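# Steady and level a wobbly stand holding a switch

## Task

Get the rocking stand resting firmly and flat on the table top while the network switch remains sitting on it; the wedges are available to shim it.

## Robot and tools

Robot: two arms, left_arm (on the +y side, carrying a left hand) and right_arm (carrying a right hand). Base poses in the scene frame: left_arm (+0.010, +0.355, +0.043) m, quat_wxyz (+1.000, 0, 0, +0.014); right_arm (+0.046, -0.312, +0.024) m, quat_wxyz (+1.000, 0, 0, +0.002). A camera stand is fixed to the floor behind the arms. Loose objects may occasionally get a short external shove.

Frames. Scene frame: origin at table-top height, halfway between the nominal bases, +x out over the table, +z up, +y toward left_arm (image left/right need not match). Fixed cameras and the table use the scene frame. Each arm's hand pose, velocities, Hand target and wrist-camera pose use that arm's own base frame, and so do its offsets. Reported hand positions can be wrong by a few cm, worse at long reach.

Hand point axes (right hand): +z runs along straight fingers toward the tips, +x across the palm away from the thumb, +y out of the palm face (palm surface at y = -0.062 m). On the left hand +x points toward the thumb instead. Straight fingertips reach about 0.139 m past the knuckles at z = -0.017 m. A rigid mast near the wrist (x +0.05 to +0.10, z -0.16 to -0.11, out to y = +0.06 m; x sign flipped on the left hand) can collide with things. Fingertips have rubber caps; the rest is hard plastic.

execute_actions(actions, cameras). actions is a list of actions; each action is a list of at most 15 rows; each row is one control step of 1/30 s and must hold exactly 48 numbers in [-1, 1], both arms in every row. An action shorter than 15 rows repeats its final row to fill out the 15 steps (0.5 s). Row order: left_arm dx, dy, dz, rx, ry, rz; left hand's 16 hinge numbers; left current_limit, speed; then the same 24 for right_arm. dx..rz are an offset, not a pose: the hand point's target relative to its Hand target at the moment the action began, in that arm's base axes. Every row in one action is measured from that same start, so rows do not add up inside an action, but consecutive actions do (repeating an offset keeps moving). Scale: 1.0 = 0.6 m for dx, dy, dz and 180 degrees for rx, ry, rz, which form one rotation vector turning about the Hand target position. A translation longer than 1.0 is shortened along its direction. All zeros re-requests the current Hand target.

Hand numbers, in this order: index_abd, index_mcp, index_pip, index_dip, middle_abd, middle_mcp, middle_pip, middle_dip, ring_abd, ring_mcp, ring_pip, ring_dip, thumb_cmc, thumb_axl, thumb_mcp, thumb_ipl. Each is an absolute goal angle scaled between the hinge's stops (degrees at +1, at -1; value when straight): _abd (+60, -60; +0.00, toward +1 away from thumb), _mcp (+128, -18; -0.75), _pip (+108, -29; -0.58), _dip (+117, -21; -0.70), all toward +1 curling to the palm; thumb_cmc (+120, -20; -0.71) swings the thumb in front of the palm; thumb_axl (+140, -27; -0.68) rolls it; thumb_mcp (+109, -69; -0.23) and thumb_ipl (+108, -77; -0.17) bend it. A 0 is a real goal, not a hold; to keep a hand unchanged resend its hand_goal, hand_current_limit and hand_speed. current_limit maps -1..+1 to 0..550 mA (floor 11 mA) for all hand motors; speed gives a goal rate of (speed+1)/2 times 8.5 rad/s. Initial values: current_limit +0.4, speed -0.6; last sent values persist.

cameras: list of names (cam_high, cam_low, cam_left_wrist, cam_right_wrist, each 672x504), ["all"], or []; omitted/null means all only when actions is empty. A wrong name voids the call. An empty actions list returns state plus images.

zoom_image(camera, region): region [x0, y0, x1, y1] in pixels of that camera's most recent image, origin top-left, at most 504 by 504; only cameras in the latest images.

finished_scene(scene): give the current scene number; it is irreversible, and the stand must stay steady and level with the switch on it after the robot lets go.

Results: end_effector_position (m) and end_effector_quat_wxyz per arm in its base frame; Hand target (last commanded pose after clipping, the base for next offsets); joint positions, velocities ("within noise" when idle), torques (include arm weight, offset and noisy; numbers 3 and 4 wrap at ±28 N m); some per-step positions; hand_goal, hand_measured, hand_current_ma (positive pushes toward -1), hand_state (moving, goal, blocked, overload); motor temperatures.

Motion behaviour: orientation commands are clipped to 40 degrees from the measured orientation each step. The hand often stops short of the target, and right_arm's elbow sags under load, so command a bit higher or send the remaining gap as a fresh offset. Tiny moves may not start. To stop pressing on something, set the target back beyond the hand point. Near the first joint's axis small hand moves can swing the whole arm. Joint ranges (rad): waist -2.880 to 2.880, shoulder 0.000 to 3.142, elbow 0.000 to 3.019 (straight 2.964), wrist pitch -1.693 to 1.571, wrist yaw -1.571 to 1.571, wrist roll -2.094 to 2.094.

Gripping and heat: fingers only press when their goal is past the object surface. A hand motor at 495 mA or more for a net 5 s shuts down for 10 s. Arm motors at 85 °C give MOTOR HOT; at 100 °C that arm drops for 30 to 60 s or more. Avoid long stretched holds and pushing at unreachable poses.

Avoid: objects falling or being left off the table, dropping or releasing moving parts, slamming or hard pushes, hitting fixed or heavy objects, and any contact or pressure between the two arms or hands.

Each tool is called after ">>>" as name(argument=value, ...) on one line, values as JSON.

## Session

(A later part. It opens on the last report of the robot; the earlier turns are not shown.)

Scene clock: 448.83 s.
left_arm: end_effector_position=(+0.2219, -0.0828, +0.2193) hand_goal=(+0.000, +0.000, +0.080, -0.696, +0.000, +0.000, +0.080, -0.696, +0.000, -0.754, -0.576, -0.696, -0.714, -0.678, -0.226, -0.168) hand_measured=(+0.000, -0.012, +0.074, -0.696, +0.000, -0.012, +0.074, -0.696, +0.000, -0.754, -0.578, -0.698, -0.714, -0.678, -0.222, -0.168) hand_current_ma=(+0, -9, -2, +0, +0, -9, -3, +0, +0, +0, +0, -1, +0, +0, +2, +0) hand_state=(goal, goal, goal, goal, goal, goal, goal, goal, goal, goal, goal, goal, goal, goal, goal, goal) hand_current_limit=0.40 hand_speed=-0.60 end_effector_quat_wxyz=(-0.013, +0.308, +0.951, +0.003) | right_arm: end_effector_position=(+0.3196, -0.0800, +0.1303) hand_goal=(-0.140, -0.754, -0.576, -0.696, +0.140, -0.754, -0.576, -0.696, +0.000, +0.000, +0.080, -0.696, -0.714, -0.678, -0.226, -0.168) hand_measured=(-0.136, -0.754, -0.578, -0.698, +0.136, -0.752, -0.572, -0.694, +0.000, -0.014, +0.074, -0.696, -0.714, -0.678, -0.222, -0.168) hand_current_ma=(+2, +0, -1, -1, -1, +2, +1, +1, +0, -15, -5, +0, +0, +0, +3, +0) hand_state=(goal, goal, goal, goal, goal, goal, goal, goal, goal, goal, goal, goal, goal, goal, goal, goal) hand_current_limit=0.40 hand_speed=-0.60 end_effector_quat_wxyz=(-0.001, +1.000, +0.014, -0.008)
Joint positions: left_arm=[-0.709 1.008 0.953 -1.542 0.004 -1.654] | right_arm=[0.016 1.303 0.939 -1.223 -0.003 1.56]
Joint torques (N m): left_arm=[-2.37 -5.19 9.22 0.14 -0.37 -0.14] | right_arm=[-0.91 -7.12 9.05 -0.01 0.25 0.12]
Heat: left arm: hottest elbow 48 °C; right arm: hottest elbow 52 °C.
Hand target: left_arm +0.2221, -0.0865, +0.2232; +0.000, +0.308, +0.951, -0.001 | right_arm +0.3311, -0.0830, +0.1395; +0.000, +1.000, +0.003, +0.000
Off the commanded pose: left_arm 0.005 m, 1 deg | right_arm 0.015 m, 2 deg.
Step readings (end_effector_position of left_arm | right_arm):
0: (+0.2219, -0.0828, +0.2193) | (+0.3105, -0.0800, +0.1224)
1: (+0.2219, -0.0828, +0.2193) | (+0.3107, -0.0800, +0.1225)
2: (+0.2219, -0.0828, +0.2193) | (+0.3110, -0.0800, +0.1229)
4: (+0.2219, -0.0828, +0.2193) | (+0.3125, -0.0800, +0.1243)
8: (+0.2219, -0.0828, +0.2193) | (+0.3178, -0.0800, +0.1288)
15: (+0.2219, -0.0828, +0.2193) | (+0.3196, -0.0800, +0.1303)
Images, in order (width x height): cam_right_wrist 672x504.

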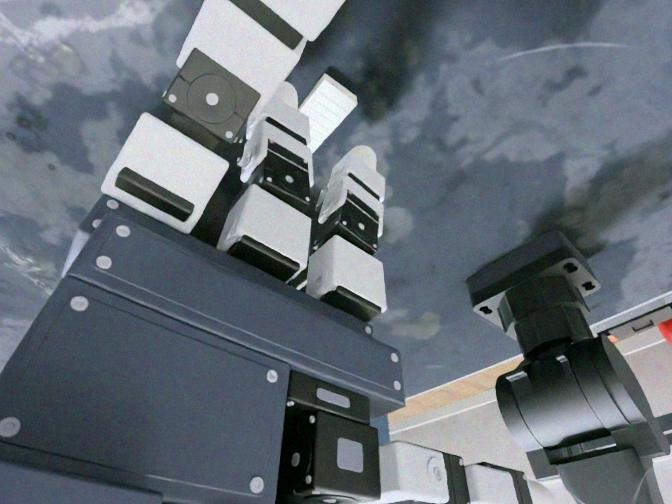

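>>> execute_actions(actions=[[[0,0,0,0,0,0, 0,0,0.08,-0.696, 0,0,0.08,-0.696, 0,-0.754,-0.576,-0.696, -0.714,-0.678,-0.226,-0.168,0.4,-0.6, 0.003,0,-0.0375,0,0,0, -0.14,-0.754,-0.576,-0.696, 0.14,-0.754,-0.576,-0.696, 0,0,0.08,-0.696, -0.714,-0.678,-0.226,-0.168,0.4,-0.6]]], cameras=["cam_right_wrist"])

>>> zoom_image(camera="cam_right_wrist", region=[200, 0, 400, 150])

Scene clock: 458.47 s.
left_arm: end_effector_position=(+0.2219, -0.0828, +0.2193) hand_goal=(+0.000, +0.000, +0.080, -0.696, +0.000, +0.000, +0.080, -0.696, +0.000, -0.754, -0.576, -0.696, -0.714, -0.678, -0.226, -0.168) hand_measured=(+0.000, -0.012, +0.074, -0.696, +0.000, -0.012, +0.074, -0.696, +0.000, -0.754, -0.578, -0.698, -0.714, -0.678, -0.222, -0.168) hand_current_ma=(+0, -9, -2, +0, +0, -9, -3, +0, +0, +0, +0, -1, +0, +0, +2, +0) hand_state=(goal, goal, goal, goal, goal, goal, goal, goal, goal, goal, goal, goal, goal, goal, goal, goal) hand_current_limit=0.40 hand_speed=-0.60 end_effector_quat_wxyz=(-0.013, +0.308, +0.951, +0.003) | right_arm: end_effector_position=(+0.3306, -0.0798, +0.1200) hand_goal=(-0.140, -0.754, -0.576, -0.696, +0.140, -0.754, -0.576, -0.696, +0.000, +0.000, +0.080, -0.696, -0.714, -0.678, -0.226, -0.168) hand_measured=(-0.136, -0.754, -0.578, -0.698, +0.136, -0.752, -0.572, -0.694, +0.000, -0.014, +0.074, -0.696, -0.714, -0.678, -0.222, -0.168) hand_current_ma=(+2, +0, -1, -1, -1, +2, +1, +1, +0, -15, -5, +0, +0, +0, +3, +0) hand_state=(goal, goal, goal, goal, goal, goal, goal, goal, goal, goal, goal, goal, goal, goal, goal, goal) hand_current_limit=0.40 hand_speed=-0.60 end_effector_quat_wxyz=(-0.002, +1.000, +0.013, +0.000)
Joint positions: left_arm=[-0.709 1.008 0.953 -1.542 0.004 -1.654] | right_arm=[0.016 1.333 0.939 -1.177 -0.003 1.56]
Joint torques (N m): left_arm=[-2.37 -5.19 9.22 0.14 -0.38 -0.14] | right_arm=[-0.91 -7.47 6.31 0.8 0.25 0.13]
Heat: left arm: hottest elbow 48 °C; right arm: hottest elbow 52 °C.
Hand target: left_arm +0.2221, -0.0865, +0.2232; +0.000, +0.308, +0.951, -0.001 | right_arm +0.3328, -0.0830, +0.1169; +0.000, +1.000, +0.003, +0.000
Off the commanded pose: left_arm 0.005 m, 1 deg | right_arm 0.005 m, 1 deg.
Step readings (end_effector_position of left_arm | right_arm):
0: (+0.2219, -0.0828, +0.2193) | (+0.3196, -0.0800, +0.1303)
1: (+0.2219, -0.0828, +0.2193) | (+0.3196, -0.0800, +0.1302)
2: (+0.2219, -0.0828, +0.2193) | (+0.3198, -0.0800, +0.1300)
4: (+0.2219, -0.0828, +0.2193) | (+0.3224, -0.0800, +0.1283)
8: (+0.2219, -0.0828, +0.2193) | (+0.3284, -0.0799, +0.1227)
15: (+0.2219, -0.0828, +0.2193) | (+0.3305, -0.0798, +0.1201)
Images, in order (width x height): cam_right_wrist 672x504.

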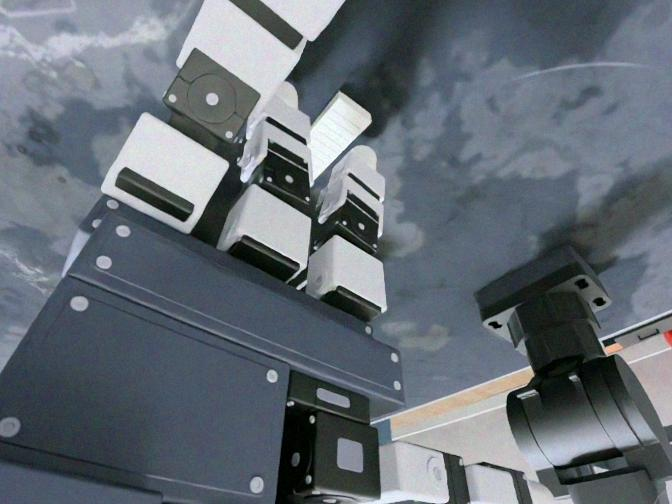

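Scaled by 2.520 from the camera's 672x504 image, which has a finer 960x720 frame.

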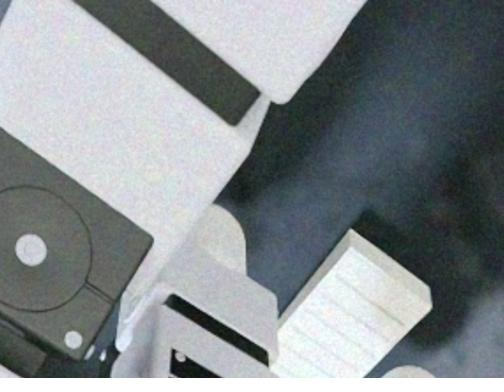

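>>> execute_actions(actions=[[[0,0,0,0,0,0, 0,0,0.08,-0.696, 0,0,0.08,-0.696, 0,-0.754,-0.576,-0.696, -0.714,-0.678,-0.226,-0.168,0.4,-0.6, -0.02,0,-0.005,0,0,0, -0.14,-0.754,-0.576,-0.696, 0.14,-0.754,-0.576,-0.696, 0,0,0.08,-0.696, -0.714,-0.678,-0.226,-0.168,0.4,-0.6]]], cameras=["cam_right_wrist"])

>>> zoom_image(camera="cam_right_wrist", region=[200, 0, 400, 150])

Scene clock: 479.17 s.
left_arm: end_effector_position=(+0.2219, -0.0828, +0.2193) hand_goal=(+0.000, +0.000, +0.080, -0.696, +0.000, +0.000, +0.080, -0.696, +0.000, -0.754, -0.576, -0.696, -0.714, -0.678, -0.226, -0.168) hand_measured=(+0.000, -0.012, +0.074, -0.696, +0.000, -0.012, +0.074, -0.696, +0.000, -0.754, -0.578, -0.698, -0.714, -0.678, -0.222, -0.168) hand_current_ma=(+0, -9, -2, +0, +0, -9, -3, +0, +0, +0, +0, -1, +0, +0, +2, +0) hand_state=(goal, goal, goal, goal, goal, goal, goal, goal, goal, goal, goal, goal, goal, goal, goal, goal) hand_current_limit=0.40 hand_speed=-0.60 end_effector_quat_wxyz=(-0.013, +0.308, +0.951, +0.003) | right_arm: end_effector_position=(+0.3196, -0.0800, +0.1097) hand_goal=(-0.140, -0.754, -0.576, -0.696, +0.140, -0.754, -0.576, -0.696, +0.000, +0.000, +0.080, -0.696, -0.714, -0.678, -0.226, -0.168) hand_measured=(-0.136, -0.754, -0.578, -0.698, +0.138, -0.752, -0.572, -0.694, +0.000, -0.014, +0.074, -0.696, -0.714, -0.678, -0.222, -0.168) hand_current_ma=(+2, +0, -1, -1, -1, +2, +1, +1, +0, -15, -5, +0, +0, +0, +3, +0) hand_state=(goal, goal, goal, goal, goal, goal, goal, goal, goal, goal, goal, goal, goal, goal, goal, goal) hand_current_limit=0.40 hand_speed=-0.60 end_effector_quat_wxyz=(-0.001, +1.000, +0.013, -0.013)
Joint positions: left_arm=[-0.709 1.008 0.953 -1.542 0.004 -1.654] | right_arm=[0.016 1.333 0.907 -1.17 -0.003 1.56]
Joint torques (N m): left_arm=[-2.37 -5.19 9.24 0.14 -0.37 -0.15] | right_arm=[-0.91 -9.64 6.05 0.76 0.25 0.12]
Heat: left arm: hottest elbow 48 °C; right arm: hottest elbow 52 °C.
Hand target: left_arm +0.2221, -0.0865, +0.2232; +0.000, +0.308, +0.951, -0.001 | right_arm +0.3209, -0.0830, +0.1140; +0.000, +1.000, +0.003, +0.000
Off the commanded pose: left_arm 0.005 m, 1 deg | right_arm 0.005 m, 2 deg.
Step readings (end_effector_position of left_arm | right_arm):
0: (+0.2219, -0.0828, +0.2193) | (+0.3306, -0.0798, +0.1200)
1: (+0.2219, -0.0828, +0.2193) | (+0.3306, -0.0798, +0.1200)
2: (+0.2219, -0.0828, +0.2193) | (+0.3303, -0.0798, +0.1195)
4: (+0.2219, -0.0828, +0.2193) | (+0.3287, -0.0799, +0.1173)
8: (+0.2219, -0.0828, +0.2193) | (+0.3215, -0.0800, +0.1110)
15: (+0.2219, -0.0828, +0.2193) | (+0.3196, -0.0800, +0.1097)
Images, in order (width x height): cam_right_wrist 672x504.

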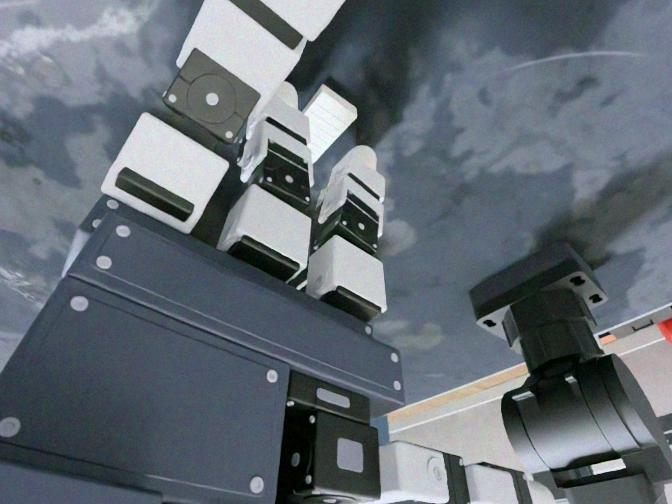

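Scaled by 2.520 from the camera's 672x504 image, which has a finer 960x720 frame.

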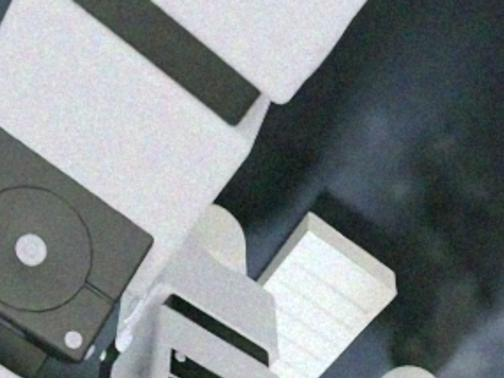

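>>> execute_actions(actions=[[[0,0,0,0,0,0, 0,0,0.08,-0.696, 0,0,0.08,-0.696, 0,-0.754,-0.576,-0.696, -0.714,-0.678,-0.226,-0.168,0.4,-0.6, 0,0,0,0,0,0, 0.1,-0.754,-0.576,-0.696, -0.1,-0.754,-0.576,-0.696, 0,0,0.08,-0.696, -0.714,-0.678,-0.226,-0.168,0.4,-0.6]],[[0,0,0,0,0,0, 0,0,0.08,-0.696, 0,0,0.08,-0.696, 0,-0.754,-0.576,-0.696, -0.714,-0.678,-0.226,-0.168,0.4,-0.6, 0.0283,0.0583,0,0,0,0, 0.1,-0.754,-0.576,-0.696, -0.1,-0.754,-0.576,-0.696, 0,0,0.08,-0.696, -0.714,-0.678,-0.226,-0.168,0.4,-0.6]]], cameras=["cam_right_wrist","cam_high","cam_low"])

>>> zoom_image(camera="cam_right_wrist", region=[200, 0, 400, 150])

>>> zoom_image(camera="cam_high", region=[220, 170, 340, 260])

>>> zoom_image(camera="cam_low", region=[250, 240, 350, 315])

Scene clock: 494.37 s.
left_arm: end_effector_position=(+0.2219, -0.0828, +0.2193) hand_goal=(+0.000, +0.000, +0.080, -0.696, +0.000, +0.000, +0.080, -0.696, +0.000, -0.754, -0.576, -0.696, -0.714, -0.678, -0.226, -0.168) hand_measured=(+0.000, -0.012, +0.074, -0.696, +0.000, -0.012, +0.074, -0.696, +0.000, -0.754, -0.578, -0.698, -0.714, -0.678, -0.222, -0.168) hand_current_ma=(+0, -9, -2, +0, +0, -9, -3, +0, +0, +0, +0, -1, +0, +0, +2, +0) hand_state=(goal, goal, goal, goal, goal, goal, goal, goal, goal, goal, goal, goal, goal, goal, goal, goal) hand_current_limit=0.40 hand_speed=-0.60 end_effector_quat_wxyz=(-0.013, +0.308, +0.951, +0.003) | right_arm: end_effector_position=(+0.3214, -0.0526, +0.1107) hand_goal=(+0.100, -0.754, -0.576, -0.696, -0.100, -0.754, -0.576, -0.696, +0.000, +0.000, +0.080, -0.696, -0.714, -0.678, -0.226, -0.168) hand_measured=(+0.000, -0.742, -0.570, -0.694, -0.012, -0.754, -0.576, -0.694, +0.000, -0.014, +0.074, -0.696, -0.714, -0.678, -0.222, -0.168) hand_current_ma=(-225, +12, +3, +1, +180, +0, +0, +1, +0, -15, -5, +0, +0, +0, +3, +0) hand_state=(blocked, goal, goal, goal, blocked, goal, goal, goal, goal, goal, goal, goal, goal, goal, goal, goal) hand_current_limit=0.40 hand_speed=-0.60 end_effector_quat_wxyz=(+0.000, +1.000, +0.005, -0.012)
Joint positions: left_arm=[-0.709 1.008 0.953 -1.542 0.004 -1.654] | right_arm=[0.095 1.343 0.919 -1.17 -0.002 1.655]
Joint torques (N m): left_arm=[-2.32 -5.25 9.22 0.14 -0.37 -0.14] | right_arm=[0.32 -6.71 8.46 0.85 0.18 0.13]
Heat: left arm: hottest elbow 48 °C; right arm: hottest elbow 52 °C.
Hand target: left_arm +0.2221, -0.0865, +0.2232; +0.000, +0.308, +0.951, -0.001 | right_arm +0.3378, -0.0481, +0.1139; +0.000, +1.000, +0.003, +0.000
Off the commanded pose: left_arm 0.005 m, 1 deg | right_arm 0.017 m, 1 deg.
Step readings (end_effector_position of left_arm | right_arm):
0: (+0.2219, -0.0828, +0.2193) | (+0.3196, -0.0800, +0.1097)
1: (+0.2219, -0.0828, +0.2193) | (+0.3196, -0.0800, +0.1097)
2: (+0.2219, -0.0828, +0.2193) | (+0.3196, -0.0800, +0.1097)
4: (+0.2219, -0.0828, +0.2193) | (+0.3196, -0.0800, +0.1097)
8: (+0.2219, -0.0828, +0.2193) | (+0.3196, -0.0800, +0.1101)
15: (+0.2219, -0.0828, +0.2193) | (+0.3197, -0.0800, +0.1107)
16: (+0.2219, -0.0828, +0.2193) | (+0.3195, -0.0800, +0.1107)
17: (+0.2219, -0.0828, +0.2193) | (+0.3191, -0.0793, +0.1107)
19: (+0.2219, -0.0828, +0.2193) | (+0.3185, -0.0755, +0.1109)
23: (+0.2219, -0.0828, +0.2193) | (+0.3201, -0.0600, +0.1108)
30: (+0.2219, -0.0828, +0.2193) | (+0.3221, -0.0528, +0.1107)
Images, in order (width x height): cam_high 672x504, cam_low 672x504, cam_right_wrist 672x504.

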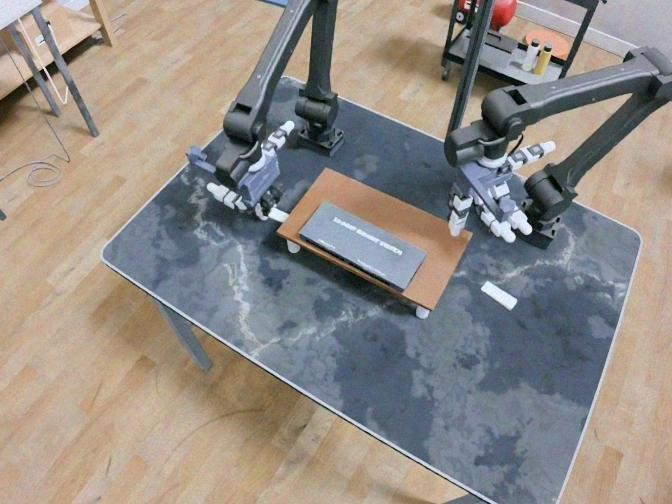

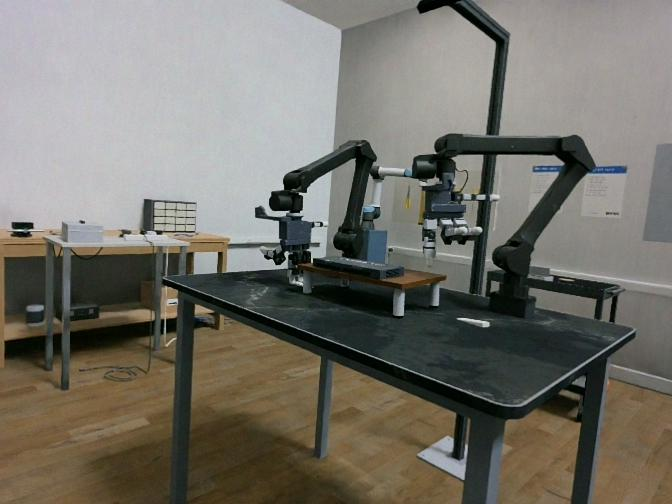

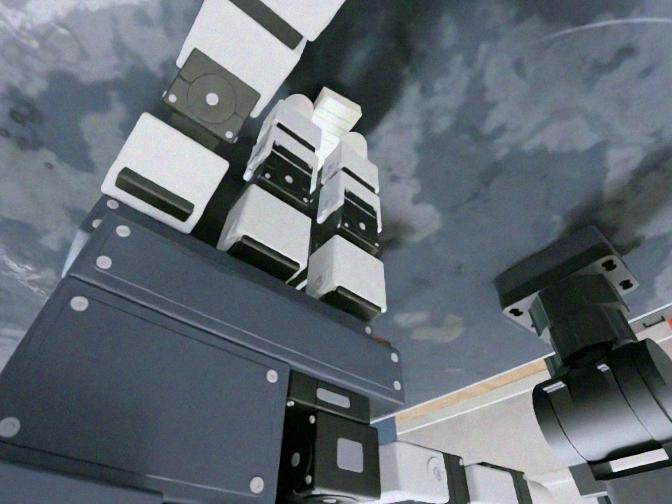

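Scaled by 2.520 from the camera's 672x504 image, which has a finer 960x720 frame.

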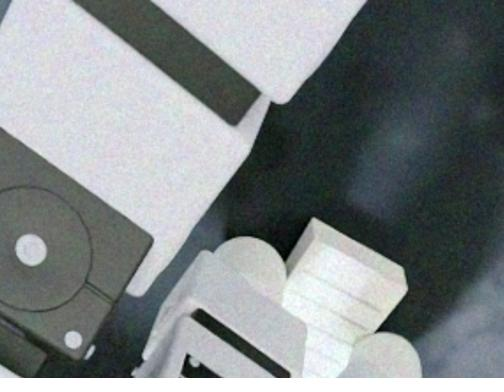

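Scaled by 4.200 from the camera's 672x504 image, which has a finer 960x720 frame.

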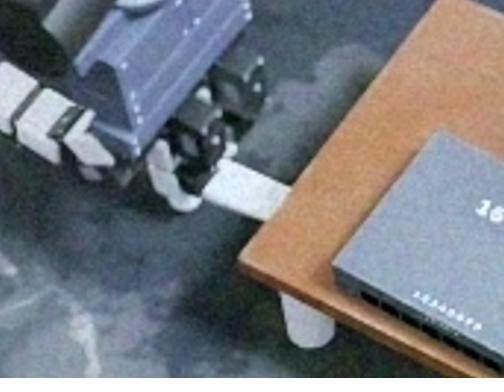

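Scaled by 5.040 from the camera's 672x504 image, which has a finer 960x720 frame.

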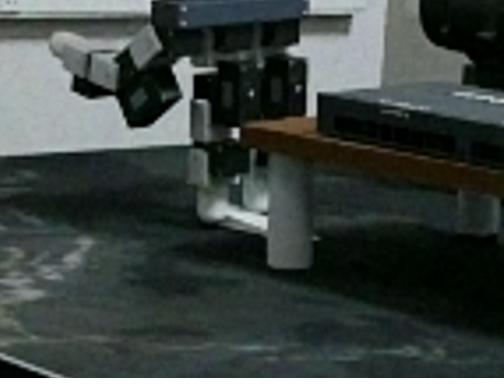

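>>> execute_actions(actions=[[[0,0,0,0,0,0, 0,0,0.08,-0.696, 0,0,0.08,-0.696, 0,-0.754,-0.576,-0.696, -0.714,-0.678,-0.226,-0.168,0.4,-0.6, 0.03,0.01,0.002,0,0,0, 0.1,-0.754,-0.576,-0.696, -0.1,-0.754,-0.576,-0.696, 0,0,0.08,-0.696, -0.714,-0.678,-0.226,-0.168,0.4,-0.6]],[[0,0,0,0,0,0, 0,0,0.08,-0.696, 0,0,0.08,-0.696, 0,-0.754,-0.576,-0.696, -0.714,-0.678,-0.226,-0.168,0.4,-0.6, 0.03,0.01,0,0,0,0, 0.1,-0.754,-0.576,-0.696, -0.1,-0.754,-0.576,-0.696, 0,0,0.08,-0.696, -0.714,-0.678,-0.226,-0.168,0.4,-0.6]]], cameras=["cam_right_wrist","cam_high","cam_low"])

>>> zoom_image(camera="cam_right_wrist", region=[200, 0, 400, 150])

>>> zoom_image(camera="cam_high", region=[220, 170, 340, 260])

>>> zoom_image(camera="cam_low", region=[250, 240, 350, 315])

Scene clock: 544.50 s.
left_arm: end_effector_position=(+0.2219, -0.0828, +0.2193) hand_goal=(+0.000, +0.000, +0.080, -0.696, +0.000, +0.000, +0.080, -0.696, +0.000, -0.754, -0.576, -0.696, -0.714, -0.678, -0.226, -0.168) hand_measured=(+0.000, -0.012, +0.074, -0.696, +0.000, -0.012, +0.074, -0.696, +0.000, -0.754, -0.578, -0.698, -0.714, -0.678, -0.222, -0.168) hand_current_ma=(+0, -9, -2, +0, +0, -9, -3, +0, +0, +0, +0, -1, +0, +0, +2, +0) hand_state=(goal, goal, goal, goal, goal, goal, goal, goal, goal, goal, goal, goal, goal, goal, goal, goal) hand_current_limit=0.40 hand_speed=-0.60 end_effector_quat_wxyz=(-0.013, +0.308, +0.951, +0.003) | right_arm: end_effector_position=(+0.3582, -0.0427, +0.1123) hand_goal=(+0.100, -0.754, -0.576, -0.696, -0.100, -0.754, -0.576, -0.696, +0.000, +0.000, +0.080, -0.696, -0.714, -0.678, -0.226, -0.168) hand_measured=(+0.000, -0.742, -0.570, -0.694, -0.014, -0.756, -0.576, -0.696, +0.000, -0.014, +0.074, -0.696, -0.714, -0.678, -0.222, -0.168) hand_current_ma=(-225, +12, +3, +1, +180, -1, +0, +0, +0, -15, -5, +0, +0, +0, +3, +0) hand_state=(blocked, goal, goal, goal, blocked, goal, goal, goal, goal, goal, goal, goal, goal, goal, goal, goal) hand_current_limit=0.40 hand_speed=-0.60 end_effector_quat_wxyz=(+0.000, +1.000, +0.003, -0.010)
Joint positions: left_arm=[-0.709 1.008 0.953 -1.542 0.004 -1.654] | right_arm=[0.112 1.437 1.018 -1.17 -0.002 1.676]
Joint torques (N m): left_arm=[-2.37 -5.19 9.22 0.14 -0.37 -0.14] | right_arm=[0.56 -8.53 8.58 0.65 0.19 0.1]
Heat: left arm: hottest elbow 48 °C; right arm: hottest elbow 53 °C.
Hand target: left_arm +0.2221, -0.0865, +0.2232; +0.000, +0.308, +0.951, -0.001 | right_arm +0.3739, -0.0360, +0.1152; +0.000, +1.000, +0.003, +0.000
Off the commanded pose: left_arm 0.005 m, 1 deg | right_arm 0.017 m, 1 deg.
Step readings (end_effector_position of left_arm | right_arm):
0: (+0.2219, -0.0828, +0.2193) | (+0.3213, -0.0526, +0.1107)
1: (+0.2219, -0.0828, +0.2193) | (+0.3216, -0.0526, +0.1108)
2: (+0.2219, -0.0828, +0.2193) | (+0.3225, -0.0525, +0.1110)
4: (+0.2219, -0.0828, +0.2193) | (+0.3271, -0.0515, +0.1113)
8: (+0.2219, -0.0828, +0.2193) | (+0.3376, -0.0493, +0.1113)
15: (+0.2219, -0.0828, +0.2193) | (+0.3396, -0.0485, +0.1116)
16: (+0.2219, -0.0828, +0.2193) | (+0.3399, -0.0485, +0.1118)
17: (+0.2219, -0.0828, +0.2193) | (+0.3409, -0.0482, +0.1118)
19: (+0.2219, -0.0828, +0.2193) | (+0.3451, -0.0469, +0.1119)
23: (+0.2219, -0.0828, +0.2193) | (+0.3561, -0.0434, +0.1120)
30: (+0.2219, -0.0828, +0.2193) | (+0.3583, -0.0427, +0.1123)
Images, in order (width x height): cam_high 672x504, cam_low 672x504, cam_right_wrist 672x504.

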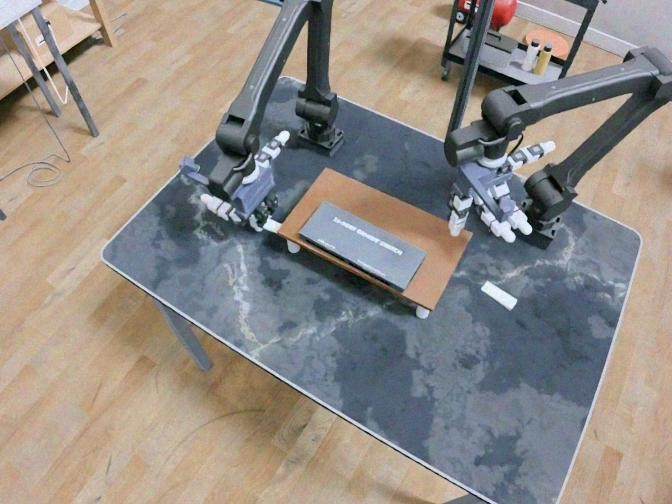

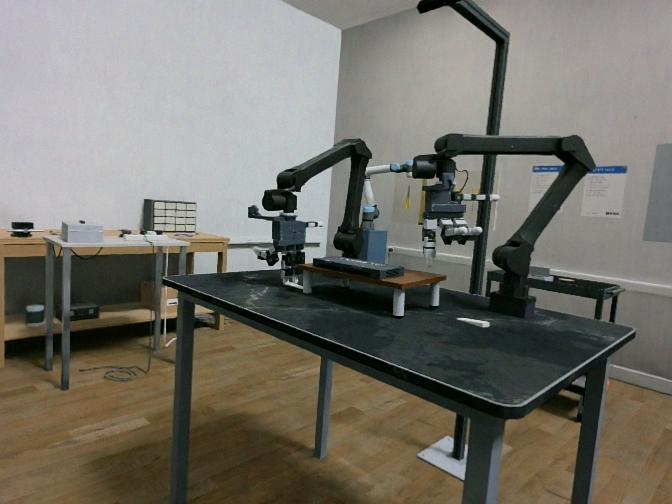

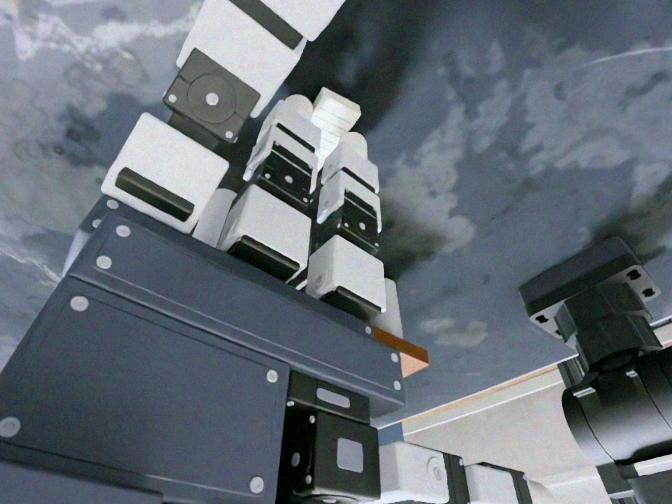

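Scaled by 2.520 from the camera's 672x504 image, which has a finer 960x720 frame.

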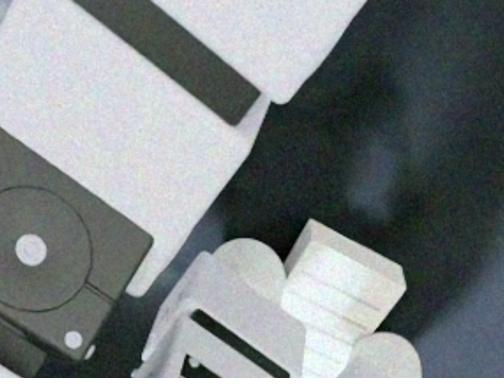

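Scaled by 4.200 from the camera's 672x504 image, which has a finer 960x720 frame.

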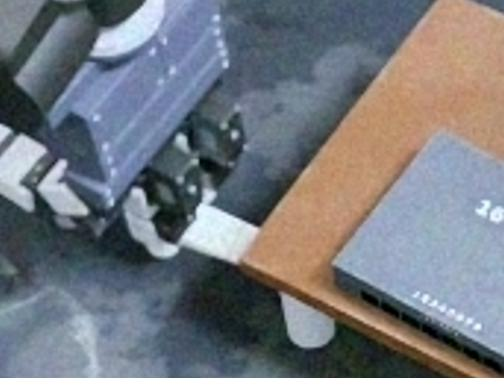

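Scaled by 5.040 from the camera's 672x504 image, which has a finer 960x720 frame.

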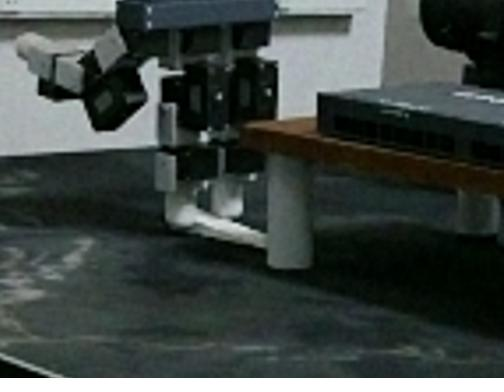

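>>> execute_actions(actions=[[[0,0,0,0,0,0, 0,0,0.08,-0.696, 0,0,0.08,-0.696, 0,-0.754,-0.576,-0.696, -0.714,-0.678,-0.226,-0.168,0.4,-0.6, 0.025,0.025,0,0,0,0, 0.1,-0.754,-0.576,-0.696, -0.1,-0.754,-0.576,-0.696, 0,0,0.08,-0.696, -0.714,-0.678,-0.226,-0.168,0.4,-0.6]],[[0,0,0,0,0,0, 0,0,0.08,-0.696, 0,0,0.08,-0.696, 0,-0.754,-0.576,-0.696, -0.714,-0.678,-0.226,-0.168,0.4,-0.6, 0.02,0.03,0,0,0,0, 0.1,-0.754,-0.576,-0.696, -0.1,-0.754,-0.576,-0.696, 0,0,0.08,-0.696, -0.714,-0.678,-0.226,-0.168,0.4,-0.6]]], cameras=["cam_right_wrist","cam_high","cam_low"])

>>> zoom_image(camera="cam_right_wrist", region=[200, 0, 400, 150])

>>> zoom_image(camera="cam_high", region=[220, 170, 340, 260])

>>> zoom_image(camera="cam_low", region=[250, 240, 350, 315])

Scene clock: 576.97 s.
left_arm: end_effector_position=(+0.2219, -0.0828, +0.2193) hand_goal=(+0.000, +0.000, +0.080, -0.696, +0.000, +0.000, +0.080, -0.696, +0.000, -0.754, -0.576, -0.696, -0.714, -0.678, -0.226, -0.168) hand_measured=(+0.000, -0.012, +0.074, -0.696, +0.000, -0.012, +0.074, -0.696, +0.000, -0.754, -0.578, -0.698, -0.714, -0.678, -0.222, -0.168) hand_current_ma=(+0, -9, -2, +0, +0, -9, -3, +0, +0, +0, +0, -1, +0, +0, +2, +0) hand_state=(goal, goal, goal, goal, goal, goal, goal, goal, goal, goal, goal, goal, goal, goal, goal, goal) hand_current_limit=0.40 hand_speed=-0.60 end_effector_quat_wxyz=(-0.013, +0.308, +0.951, +0.003) | right_arm: end_effector_position=(+0.3883, -0.0103, +0.1136) hand_goal=(+0.100, -0.754, -0.576, -0.696, -0.100, -0.754, -0.576, -0.696, +0.000, +0.000, +0.080, -0.696, -0.714, -0.678, -0.226, -0.168) hand_measured=(+0.000, -0.738, -0.568, -0.692, -0.014, -0.758, -0.578, -0.696, +0.000, -0.014, +0.074, -0.696, -0.714, -0.678, -0.222, -0.168) hand_current_ma=(-225, +20, +7, +2, +177, -2, -1, +0, +0, -15, -5, +0, +0, +0, +3, +0) hand_state=(blocked, goal, goal, goal, blocked, goal, goal, goal, goal, goal, goal, goal, goal, goal, goal, goal) hand_current_limit=0.40 hand_speed=-0.60 end_effector_quat_wxyz=(+0.001, +1.000, +0.004, -0.004)
Joint positions: left_arm=[-0.709 1.008 0.953 -1.542 0.004 -1.654] | right_arm=[0.182 1.515 1.107 -1.17 0 1.744]
Joint torques (N m): left_arm=[-2.37 -5.25 9.22 0.14 -0.37 -0.14] | right_arm=[0.56 -9.76 8.61 0.32 0.12 0.13]
Heat: left arm: hottest elbow 48 °C; right arm: hottest elbow 54 °C.
Hand target: left_arm +0.2221, -0.0865, +0.2232; +0.000, +0.308, +0.951, -0.001 | right_arm +0.4009, -0.0031, +0.1151; +0.000, +1.000, +0.003, +0.000
Off the commanded pose: left_arm 0.005 m, 1 deg | right_arm 0.014 m, 0 deg.
Step readings (end_effector_position of left_arm | right_arm):
0: (+0.2219, -0.0828, +0.2193) | (+0.3582, -0.0427, +0.1123)
1: (+0.2219, -0.0828, +0.2193) | (+0.3583, -0.0425, +0.1123)
2: (+0.2219, -0.0828, +0.2193) | (+0.3592, -0.0416, +0.1125)
4: (+0.2219, -0.0828, +0.2193) | (+0.3631, -0.0389, +0.1125)
8: (+0.2219, -0.0828, +0.2193) | (+0.3730, -0.0304, +0.1126)
15: (+0.2219, -0.0828, +0.2193) | (+0.3748, -0.0275, +0.1129)
16: (+0.2219, -0.0828, +0.2193) | (+0.3750, -0.0274, +0.1130)
17: (+0.2219, -0.0828, +0.2193) | (+0.3757, -0.0261, +0.1132)
19: (+0.2219, -0.0828, +0.2193) | (+0.3788, -0.0234, +0.1131)
23: (+0.2219, -0.0828, +0.2193) | (+0.3872, -0.0139, +0.1134)
30: (+0.2219, -0.0828, +0.2193) | (+0.3886, -0.0104, +0.1136)
Images, in order (width x height): cam_high 672x504, cam_low 672x504, cam_right_wrist 672x504.

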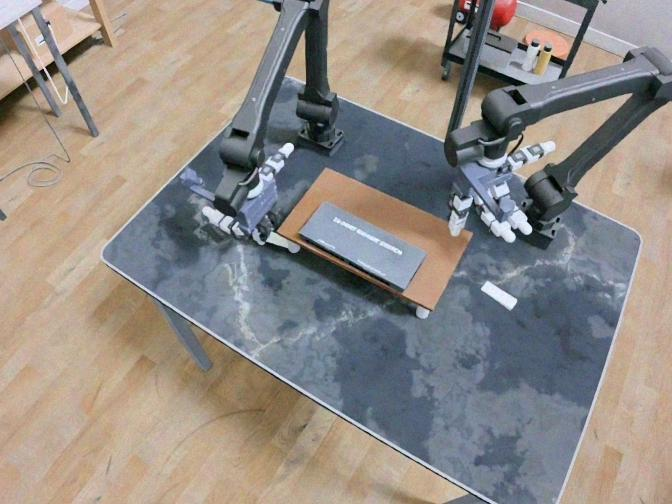

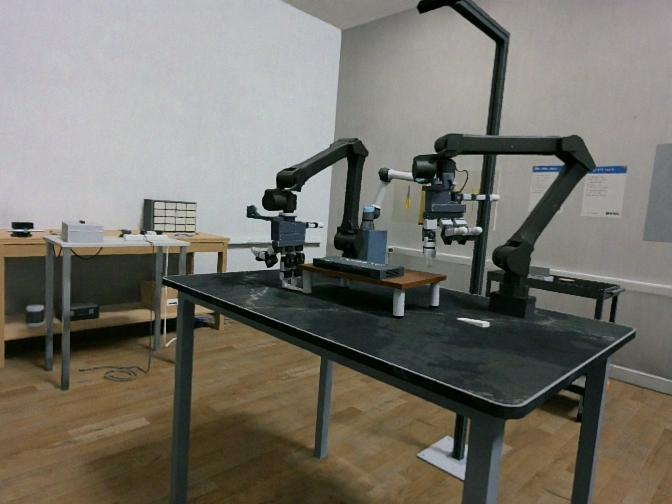

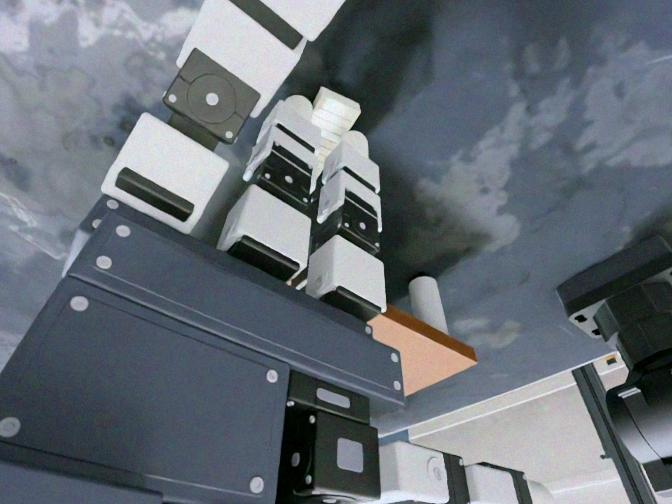

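Scaled by 2.520 from the camera's 672x504 image, which has a finer 960x720 frame.

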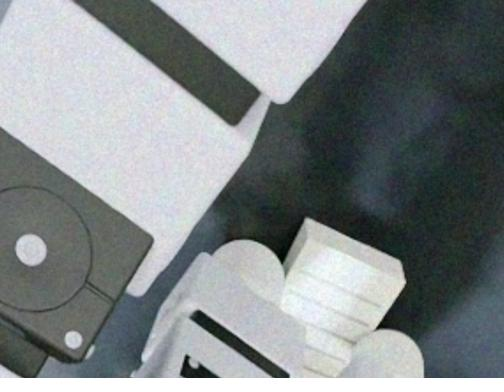

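Scaled by 4.200 from the camera's 672x504 image, which has a finer 960x720 frame.

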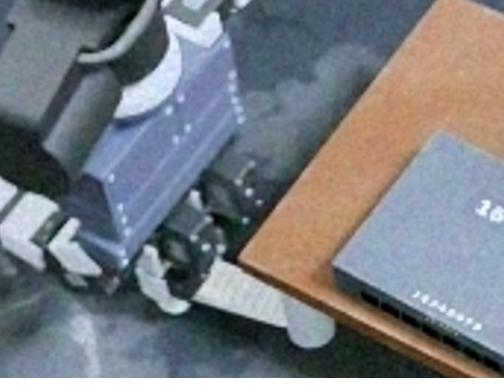

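Scaled by 5.040 from the camera's 672x504 image, which has a finer 960x720 frame.

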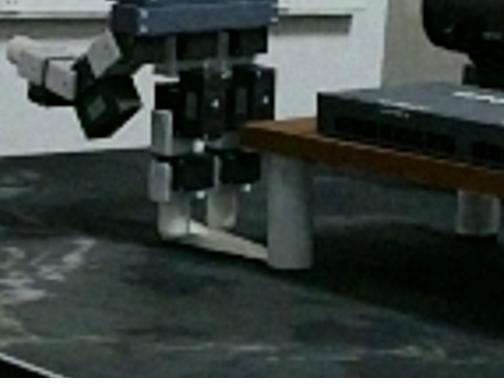

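>>> execute_actions(actions=[[[-0.0102,0,-0.0303,0,0,0, 0,0,0.08,-0.696, 0,0,0.08,-0.696, 0,-0.754,-0.576,-0.696, -0.714,-0.678,-0.226,-0.168,0.4,-0.6, 0.0125,0,0,0,0,0, 0.1,-0.754,-0.576,-0.696, -0.1,-0.754,-0.576,-0.696, 0,0,0.08,-0.696, -0.714,-0.678,-0.226,-0.168,0.4,-0.6]],[[0,0,-0.035,0,0,0, 0,0,0.08,-0.696, 0,0,0.08,-0.696, 0,-0.754,-0.576,-0.696, -0.714,-0.678,-0.226,-0.168,0.4,-0.6, 0,0,0,0,0,0, 0.1,-0.754,-0.576,-0.696, -0.1,-0.754,-0.576,-0.696, 0,0,0.08,-0.696, -0.714,-0.678,-0.226,-0.168,0.4,-0.6]],[[0,0,-0.035,0,0,0, 0,0,0.08,-0.696, 0,0,0.08,-0.696, 0,-0.754,-0.576,-0.696, -0.714,-0.678,-0.226,-0.168,0.4,-0.6, 0,0,0,0,0,0, 0.1,-0.754,-0.576,-0.696, -0.1,-0.754,-0.576,-0.696, 0,0,0.08,-0.696, -0.714,-0.678,-0.226,-0.168,0.4,-0.6]]], cameras=["cam_left_wrist","cam_high","cam_low"])

>>> zoom_image(camera="cam_high", region=[220, 170, 340, 260])

>>> zoom_image(camera="cam_low", region=[270, 250, 340, 302])

>>> zoom_image(camera="cam_low", region=[370, 230, 470, 330])

Scene clock: 609.83 s.
left_arm: end_effector_position=(+0.2179, -0.0846, +0.1825) hand_goal=(+0.000, +0.000, +0.080, -0.696, +0.000, +0.000, +0.080, -0.696, +0.000, -0.754, -0.576, -0.696, -0.714, -0.678, -0.226, -0.168) hand_measured=(+0.000, -0.012, +0.074, -0.696, +0.000, -0.012, +0.074, -0.696, -0.078, -0.752, -0.576, -0.696, -0.714, -0.678, -0.222, -0.168) hand_current_ma=(+0, -9, -2, +0, +0, -9, -3, +0, -129, +1, +0, +0, +0, +0, +2, +0) hand_state=(goal, goal, goal, goal, goal, goal, goal, goal, blocked, goal, goal, goal, goal, goal, goal, goal) hand_current_limit=0.40 hand_speed=-0.60 end_effector_quat_wxyz=(+0.012, +0.306, +0.952, -0.007) | right_arm: end_effector_position=(+0.3963, -0.0088, +0.1139) hand_goal=(+0.100, -0.754, -0.576, -0.696, -0.100, -0.754, -0.576, -0.696, +0.000, +0.000, +0.080, -0.696, -0.714, -0.678, -0.226, -0.168) hand_measured=(+0.000, -0.738, -0.568, -0.692, -0.014, -0.758, -0.578, -0.696, +0.000, -0.014, +0.074, -0.696, -0.714, -0.678, -0.222, -0.168) hand_current_ma=(-225, +20, +7, +2, +176, -2, -1, +0, +0, -15, -5, +0, +0, +0, +3, +0) hand_state=(blocked, goal, goal, goal, blocked, goal, goal, goal, goal, goal, goal, goal, goal, goal, goal, goal) hand_current_limit=0.40 hand_speed=-0.60 end_effector_quat_wxyz=(+0.000, +1.000, +0.004, -0.002)
Joint positions: left_arm=[-0.725 0.973 0.84 -1.409 0.003 -1.674] | right_arm=[0.182 1.532 1.128 -1.17 0 1.745]
Joint torques (N m): left_arm=[-2.43 -1.67 5.91 1.07 -0.34 -0.1] | right_arm=[0.21 -10.05 8.62 0.16 0.11 0.11]
Heat: left arm: hottest elbow 48 °C; right arm: hottest elbow 53 °C.
Hand target: left_arm +0.2159, -0.0864, +0.1631; +0.000, +0.308, +0.951, -0.001 | right_arm +0.4084, -0.0031, +0.1152; +0.000, +1.000, +0.003, +0.000
Off the commanded pose: left_arm 0.020 m, 2 deg | right_arm 0.013 m, 0 deg.
Step readings (end_effector_position of left_arm | right_arm):
0: (+0.2219, -0.0828, +0.2193) | (+0.3882, -0.0103, +0.1136)
1: (+0.2218, -0.0828, +0.2191) | (+0.3884, -0.0102, +0.1137)
2: (+0.2219, -0.0830, +0.2182) | (+0.3888, -0.0101, +0.1137)
4: (+0.2209, -0.0833, +0.2134) | (+0.3908, -0.0098, +0.1137)
8: (+0.2170, -0.0826, +0.2034) | (+0.3954, -0.0089, +0.1138)
15: (+0.2159, -0.0825, +0.2008) | (+0.3963, -0.0088, +0.1139)
16: (+0.2159, -0.0825, +0.2006) | (+0.3963, -0.0088, +0.1139)
17: (+0.2164, -0.0829, +0.1996) | (+0.3963, -0.0088, +0.1139)
19: (+0.2170, -0.0835, +0.1946) | (+0.3963, -0.0088, +0.1139)
23: (+0.2165, -0.0832, +0.1875) | (+0.3963, -0.0088, +0.1139)
30: (+0.2169, -0.0834, +0.1873) | (+0.3963, -0.0088, +0.1139)
31: (+0.2168, -0.0834, +0.1870) | (+0.3963, -0.0088, +0.1139)
32: (+0.2170, -0.0835, +0.1860) | (+0.3963, -0.0088, +0.1139)
34: (+0.2176, -0.0842, +0.1845) | (+0.3963, -0.0088, +0.1139)
38: (+0.2176, -0.0843, +0.1830) | (+0.3963, -0.0088, +0.1139)
45: (+0.2179, -0.0846, +0.1825) | (+0.3963, -0.0088, +0.1139)
Images, in order (width x height): cam_high 672x504, cam_low 672x504, cam_left_wrist 672x504.

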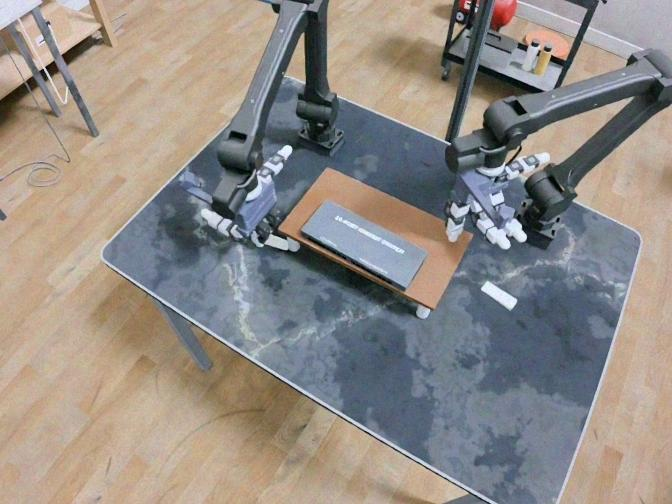

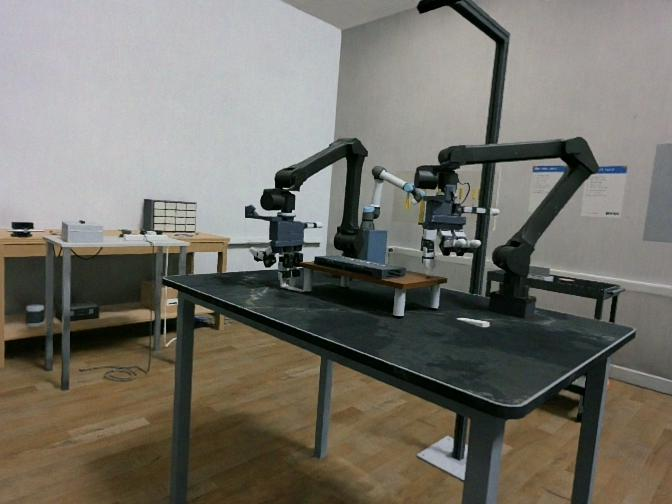

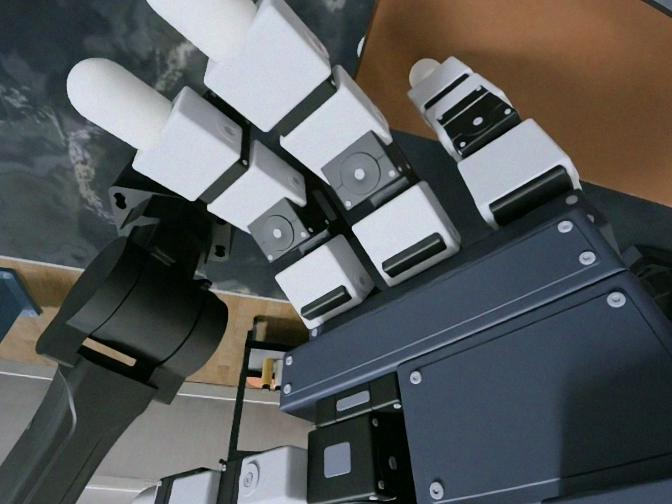

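Scaled by 4.200 from the camera's 672x504 image, which has a finer 960x720 frame.

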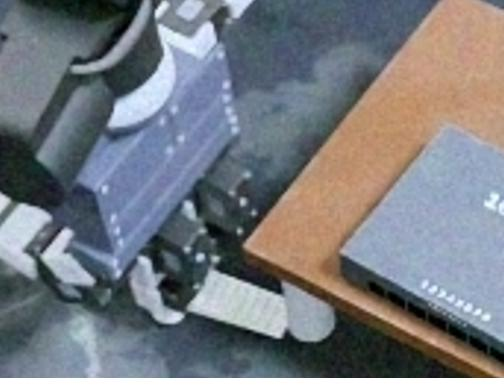

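Scaled by 7.200 from the camera's 672x504 image, which has a finer 960x720 frame.

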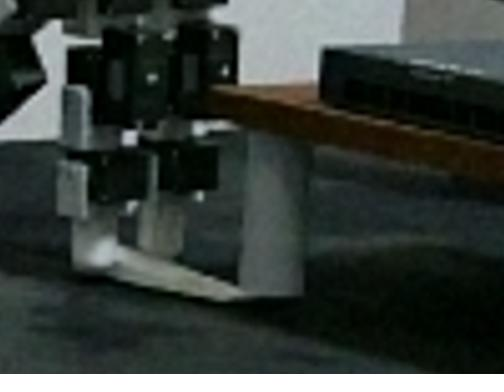

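Scaled by 5.040 from the camera's 672x504 image, which has a finer 960x720 frame.

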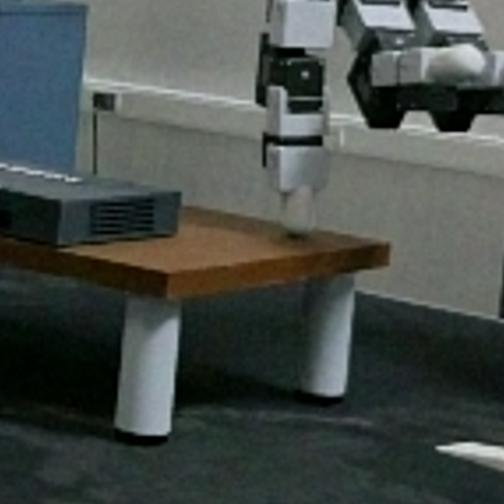

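>>> execute_actions(actions=[[[0,0,0,0,0,0, 0,0,0.08,-0.696, 0,0,0.08,-0.696, 0,-0.754,-0.576,-0.696, -0.714,-0.678,-0.226,-0.168,0.4,-0.6, 0.004,0.03,0,0,0,0, 0.1,-0.754,-0.576,-0.696, -0.1,-0.754,-0.576,-0.696, 0,0,0.08,-0.696, -0.714,-0.678,-0.226,-0.168,0.4,-0.6]]], cameras=["cam_right_wrist","cam_high","cam_low"])

>>> zoom_image(camera="cam_high", region=[220, 170, 340, 260])

>>> zoom_image(camera="cam_low", region=[270, 250, 340, 302])

>>> zoom_image(camera="cam_right_wrist", region=[200, 0, 400, 150])

Scene clock: 626.07 s.
left_arm: end_effector_position=(+0.2180, -0.0847, +0.1825) hand_goal=(+0.000, +0.000, +0.080, -0.696, +0.000, +0.000, +0.080, -0.696, +0.000, -0.754, -0.576, -0.696, -0.714, -0.678, -0.226, -0.168) hand_measured=(+0.000, -0.012, +0.074, -0.696, +0.000, -0.012, +0.074, -0.696, -0.078, -0.752, -0.576, -0.696, -0.714, -0.678, -0.222, -0.168) hand_current_ma=(+0, -9, -2, +0, +0, -9, -3, +0, -129, +1, +0, +0, +0, +0, +2, +0) hand_state=(goal, goal, goal, goal, goal, goal, goal, goal, blocked, goal, goal, goal, goal, goal, goal, goal) hand_current_limit=0.40 hand_speed=-0.60 end_effector_quat_wxyz=(+0.013, +0.306, +0.952, -0.007) | right_arm: end_effector_position=(+0.4001, +0.0074, +0.1142) hand_goal=(+0.100, -0.754, -0.576, -0.696, -0.100, -0.754, -0.576, -0.696, +0.000, +0.000, +0.080, -0.696, -0.714, -0.678, -0.226, -0.168) hand_measured=(+0.000, -0.736, -0.568, -0.692, -0.014, -0.758, -0.578, -0.696, +0.000, -0.014, +0.074, -0.696, -0.714, -0.678, -0.222, -0.168) hand_current_ma=(-225, +21, +7, +2, +176, -2, -1, +0, +0, -15, -5, +0, +0, +0, +3, +0) hand_state=(blocked, goal, goal, goal, blocked, goal, goal, goal, goal, goal, goal, goal, goal, goal, goal, goal) hand_current_limit=0.40 hand_speed=-0.60 end_effector_quat_wxyz=(+0.000, +1.000, +0.004, -0.001)
Joint positions: left_arm=[-0.725 0.973 0.84 -1.409 0.003 -1.674] | right_arm=[0.217 1.547 1.146 -1.171 0 1.78]
Joint torques (N m): left_arm=[-2.37 -1.67 5.9 1.1 -0.34 -0.1] | right_arm=[0.5 -10.29 8.59 0.06 0.1 0.13]
Heat: left arm: hottest elbow 46 °C; right arm: hottest elbow 52 °C.
Hand target: left_arm +0.2159, -0.0865, +0.1631; +0.000, +0.308, +0.951, -0.001 | right_arm +0.4108, +0.0149, +0.1152; +0.000, +1.000, +0.003, +0.000
Off the commanded pose: left_arm 0.020 m, 2 deg | right_arm 0.013 m, 0 deg.
Step readings (end_effector_position of left_arm | right_arm):
0: (+0.2180, -0.0847, +0.1825) | (+0.3963, -0.0088, +0.1139)
1: (+0.2180, -0.0847, +0.1825) | (+0.3963, -0.0088, +0.1139)
2: (+0.2180, -0.0847, +0.1825) | (+0.3963, -0.0082, +0.1139)
4: (+0.2180, -0.0847, +0.1825) | (+0.3973, -0.0059, +0.1140)
8: (+0.2180, -0.0847, +0.1825) | (+0.4000, +0.0029, +0.1141)
15: (+0.2180, -0.0847, +0.1825) | (+0.4004, +0.0073, +0.1142)
Images, in order (width x height): cam_high 672x504, cam_low 672x504, cam_right_wrist 672x504.

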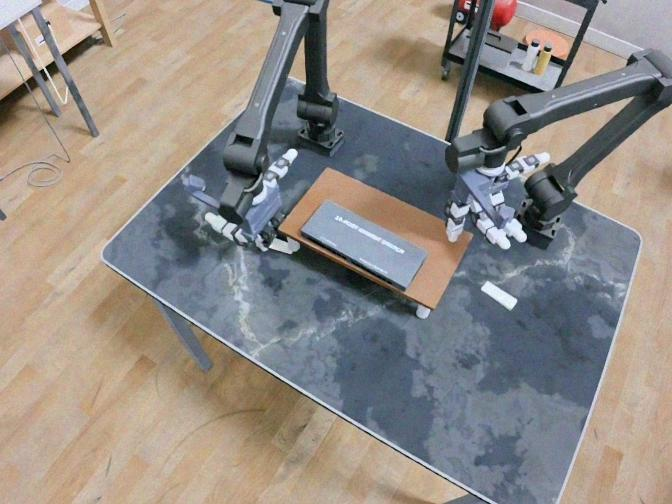

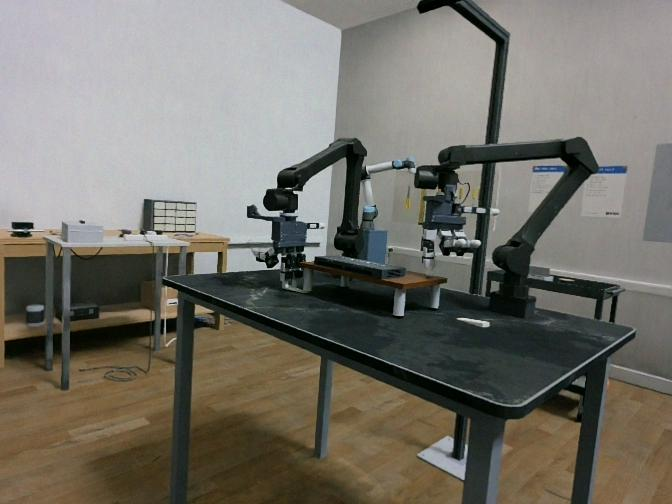

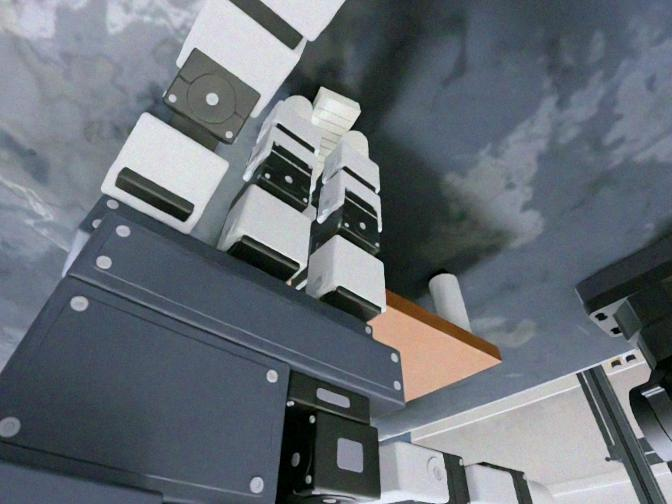

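Scaled by 4.200 from the camera's 672x504 image, which has a finer 960x720 frame.

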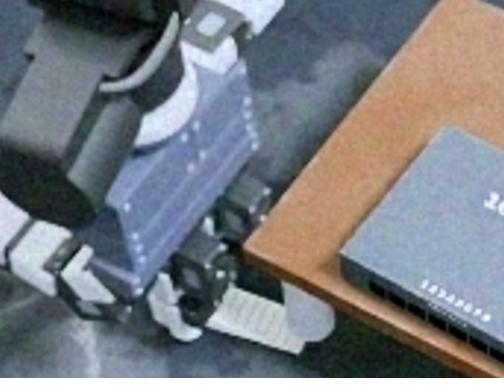

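Scaled by 7.200 from the camera's 672x504 image, which has a finer 960x720 frame.

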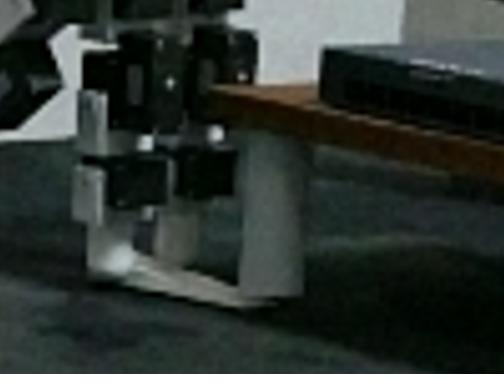

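Scaled by 2.520 from the camera's 672x504 image, which has a finer 960x720 frame.

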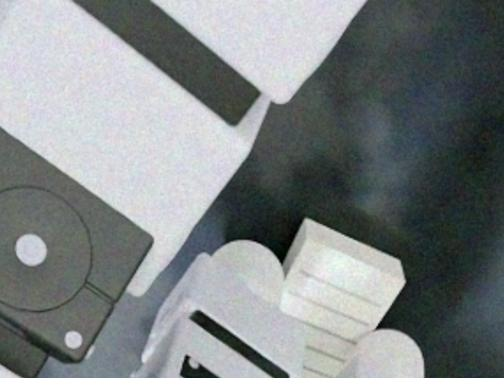

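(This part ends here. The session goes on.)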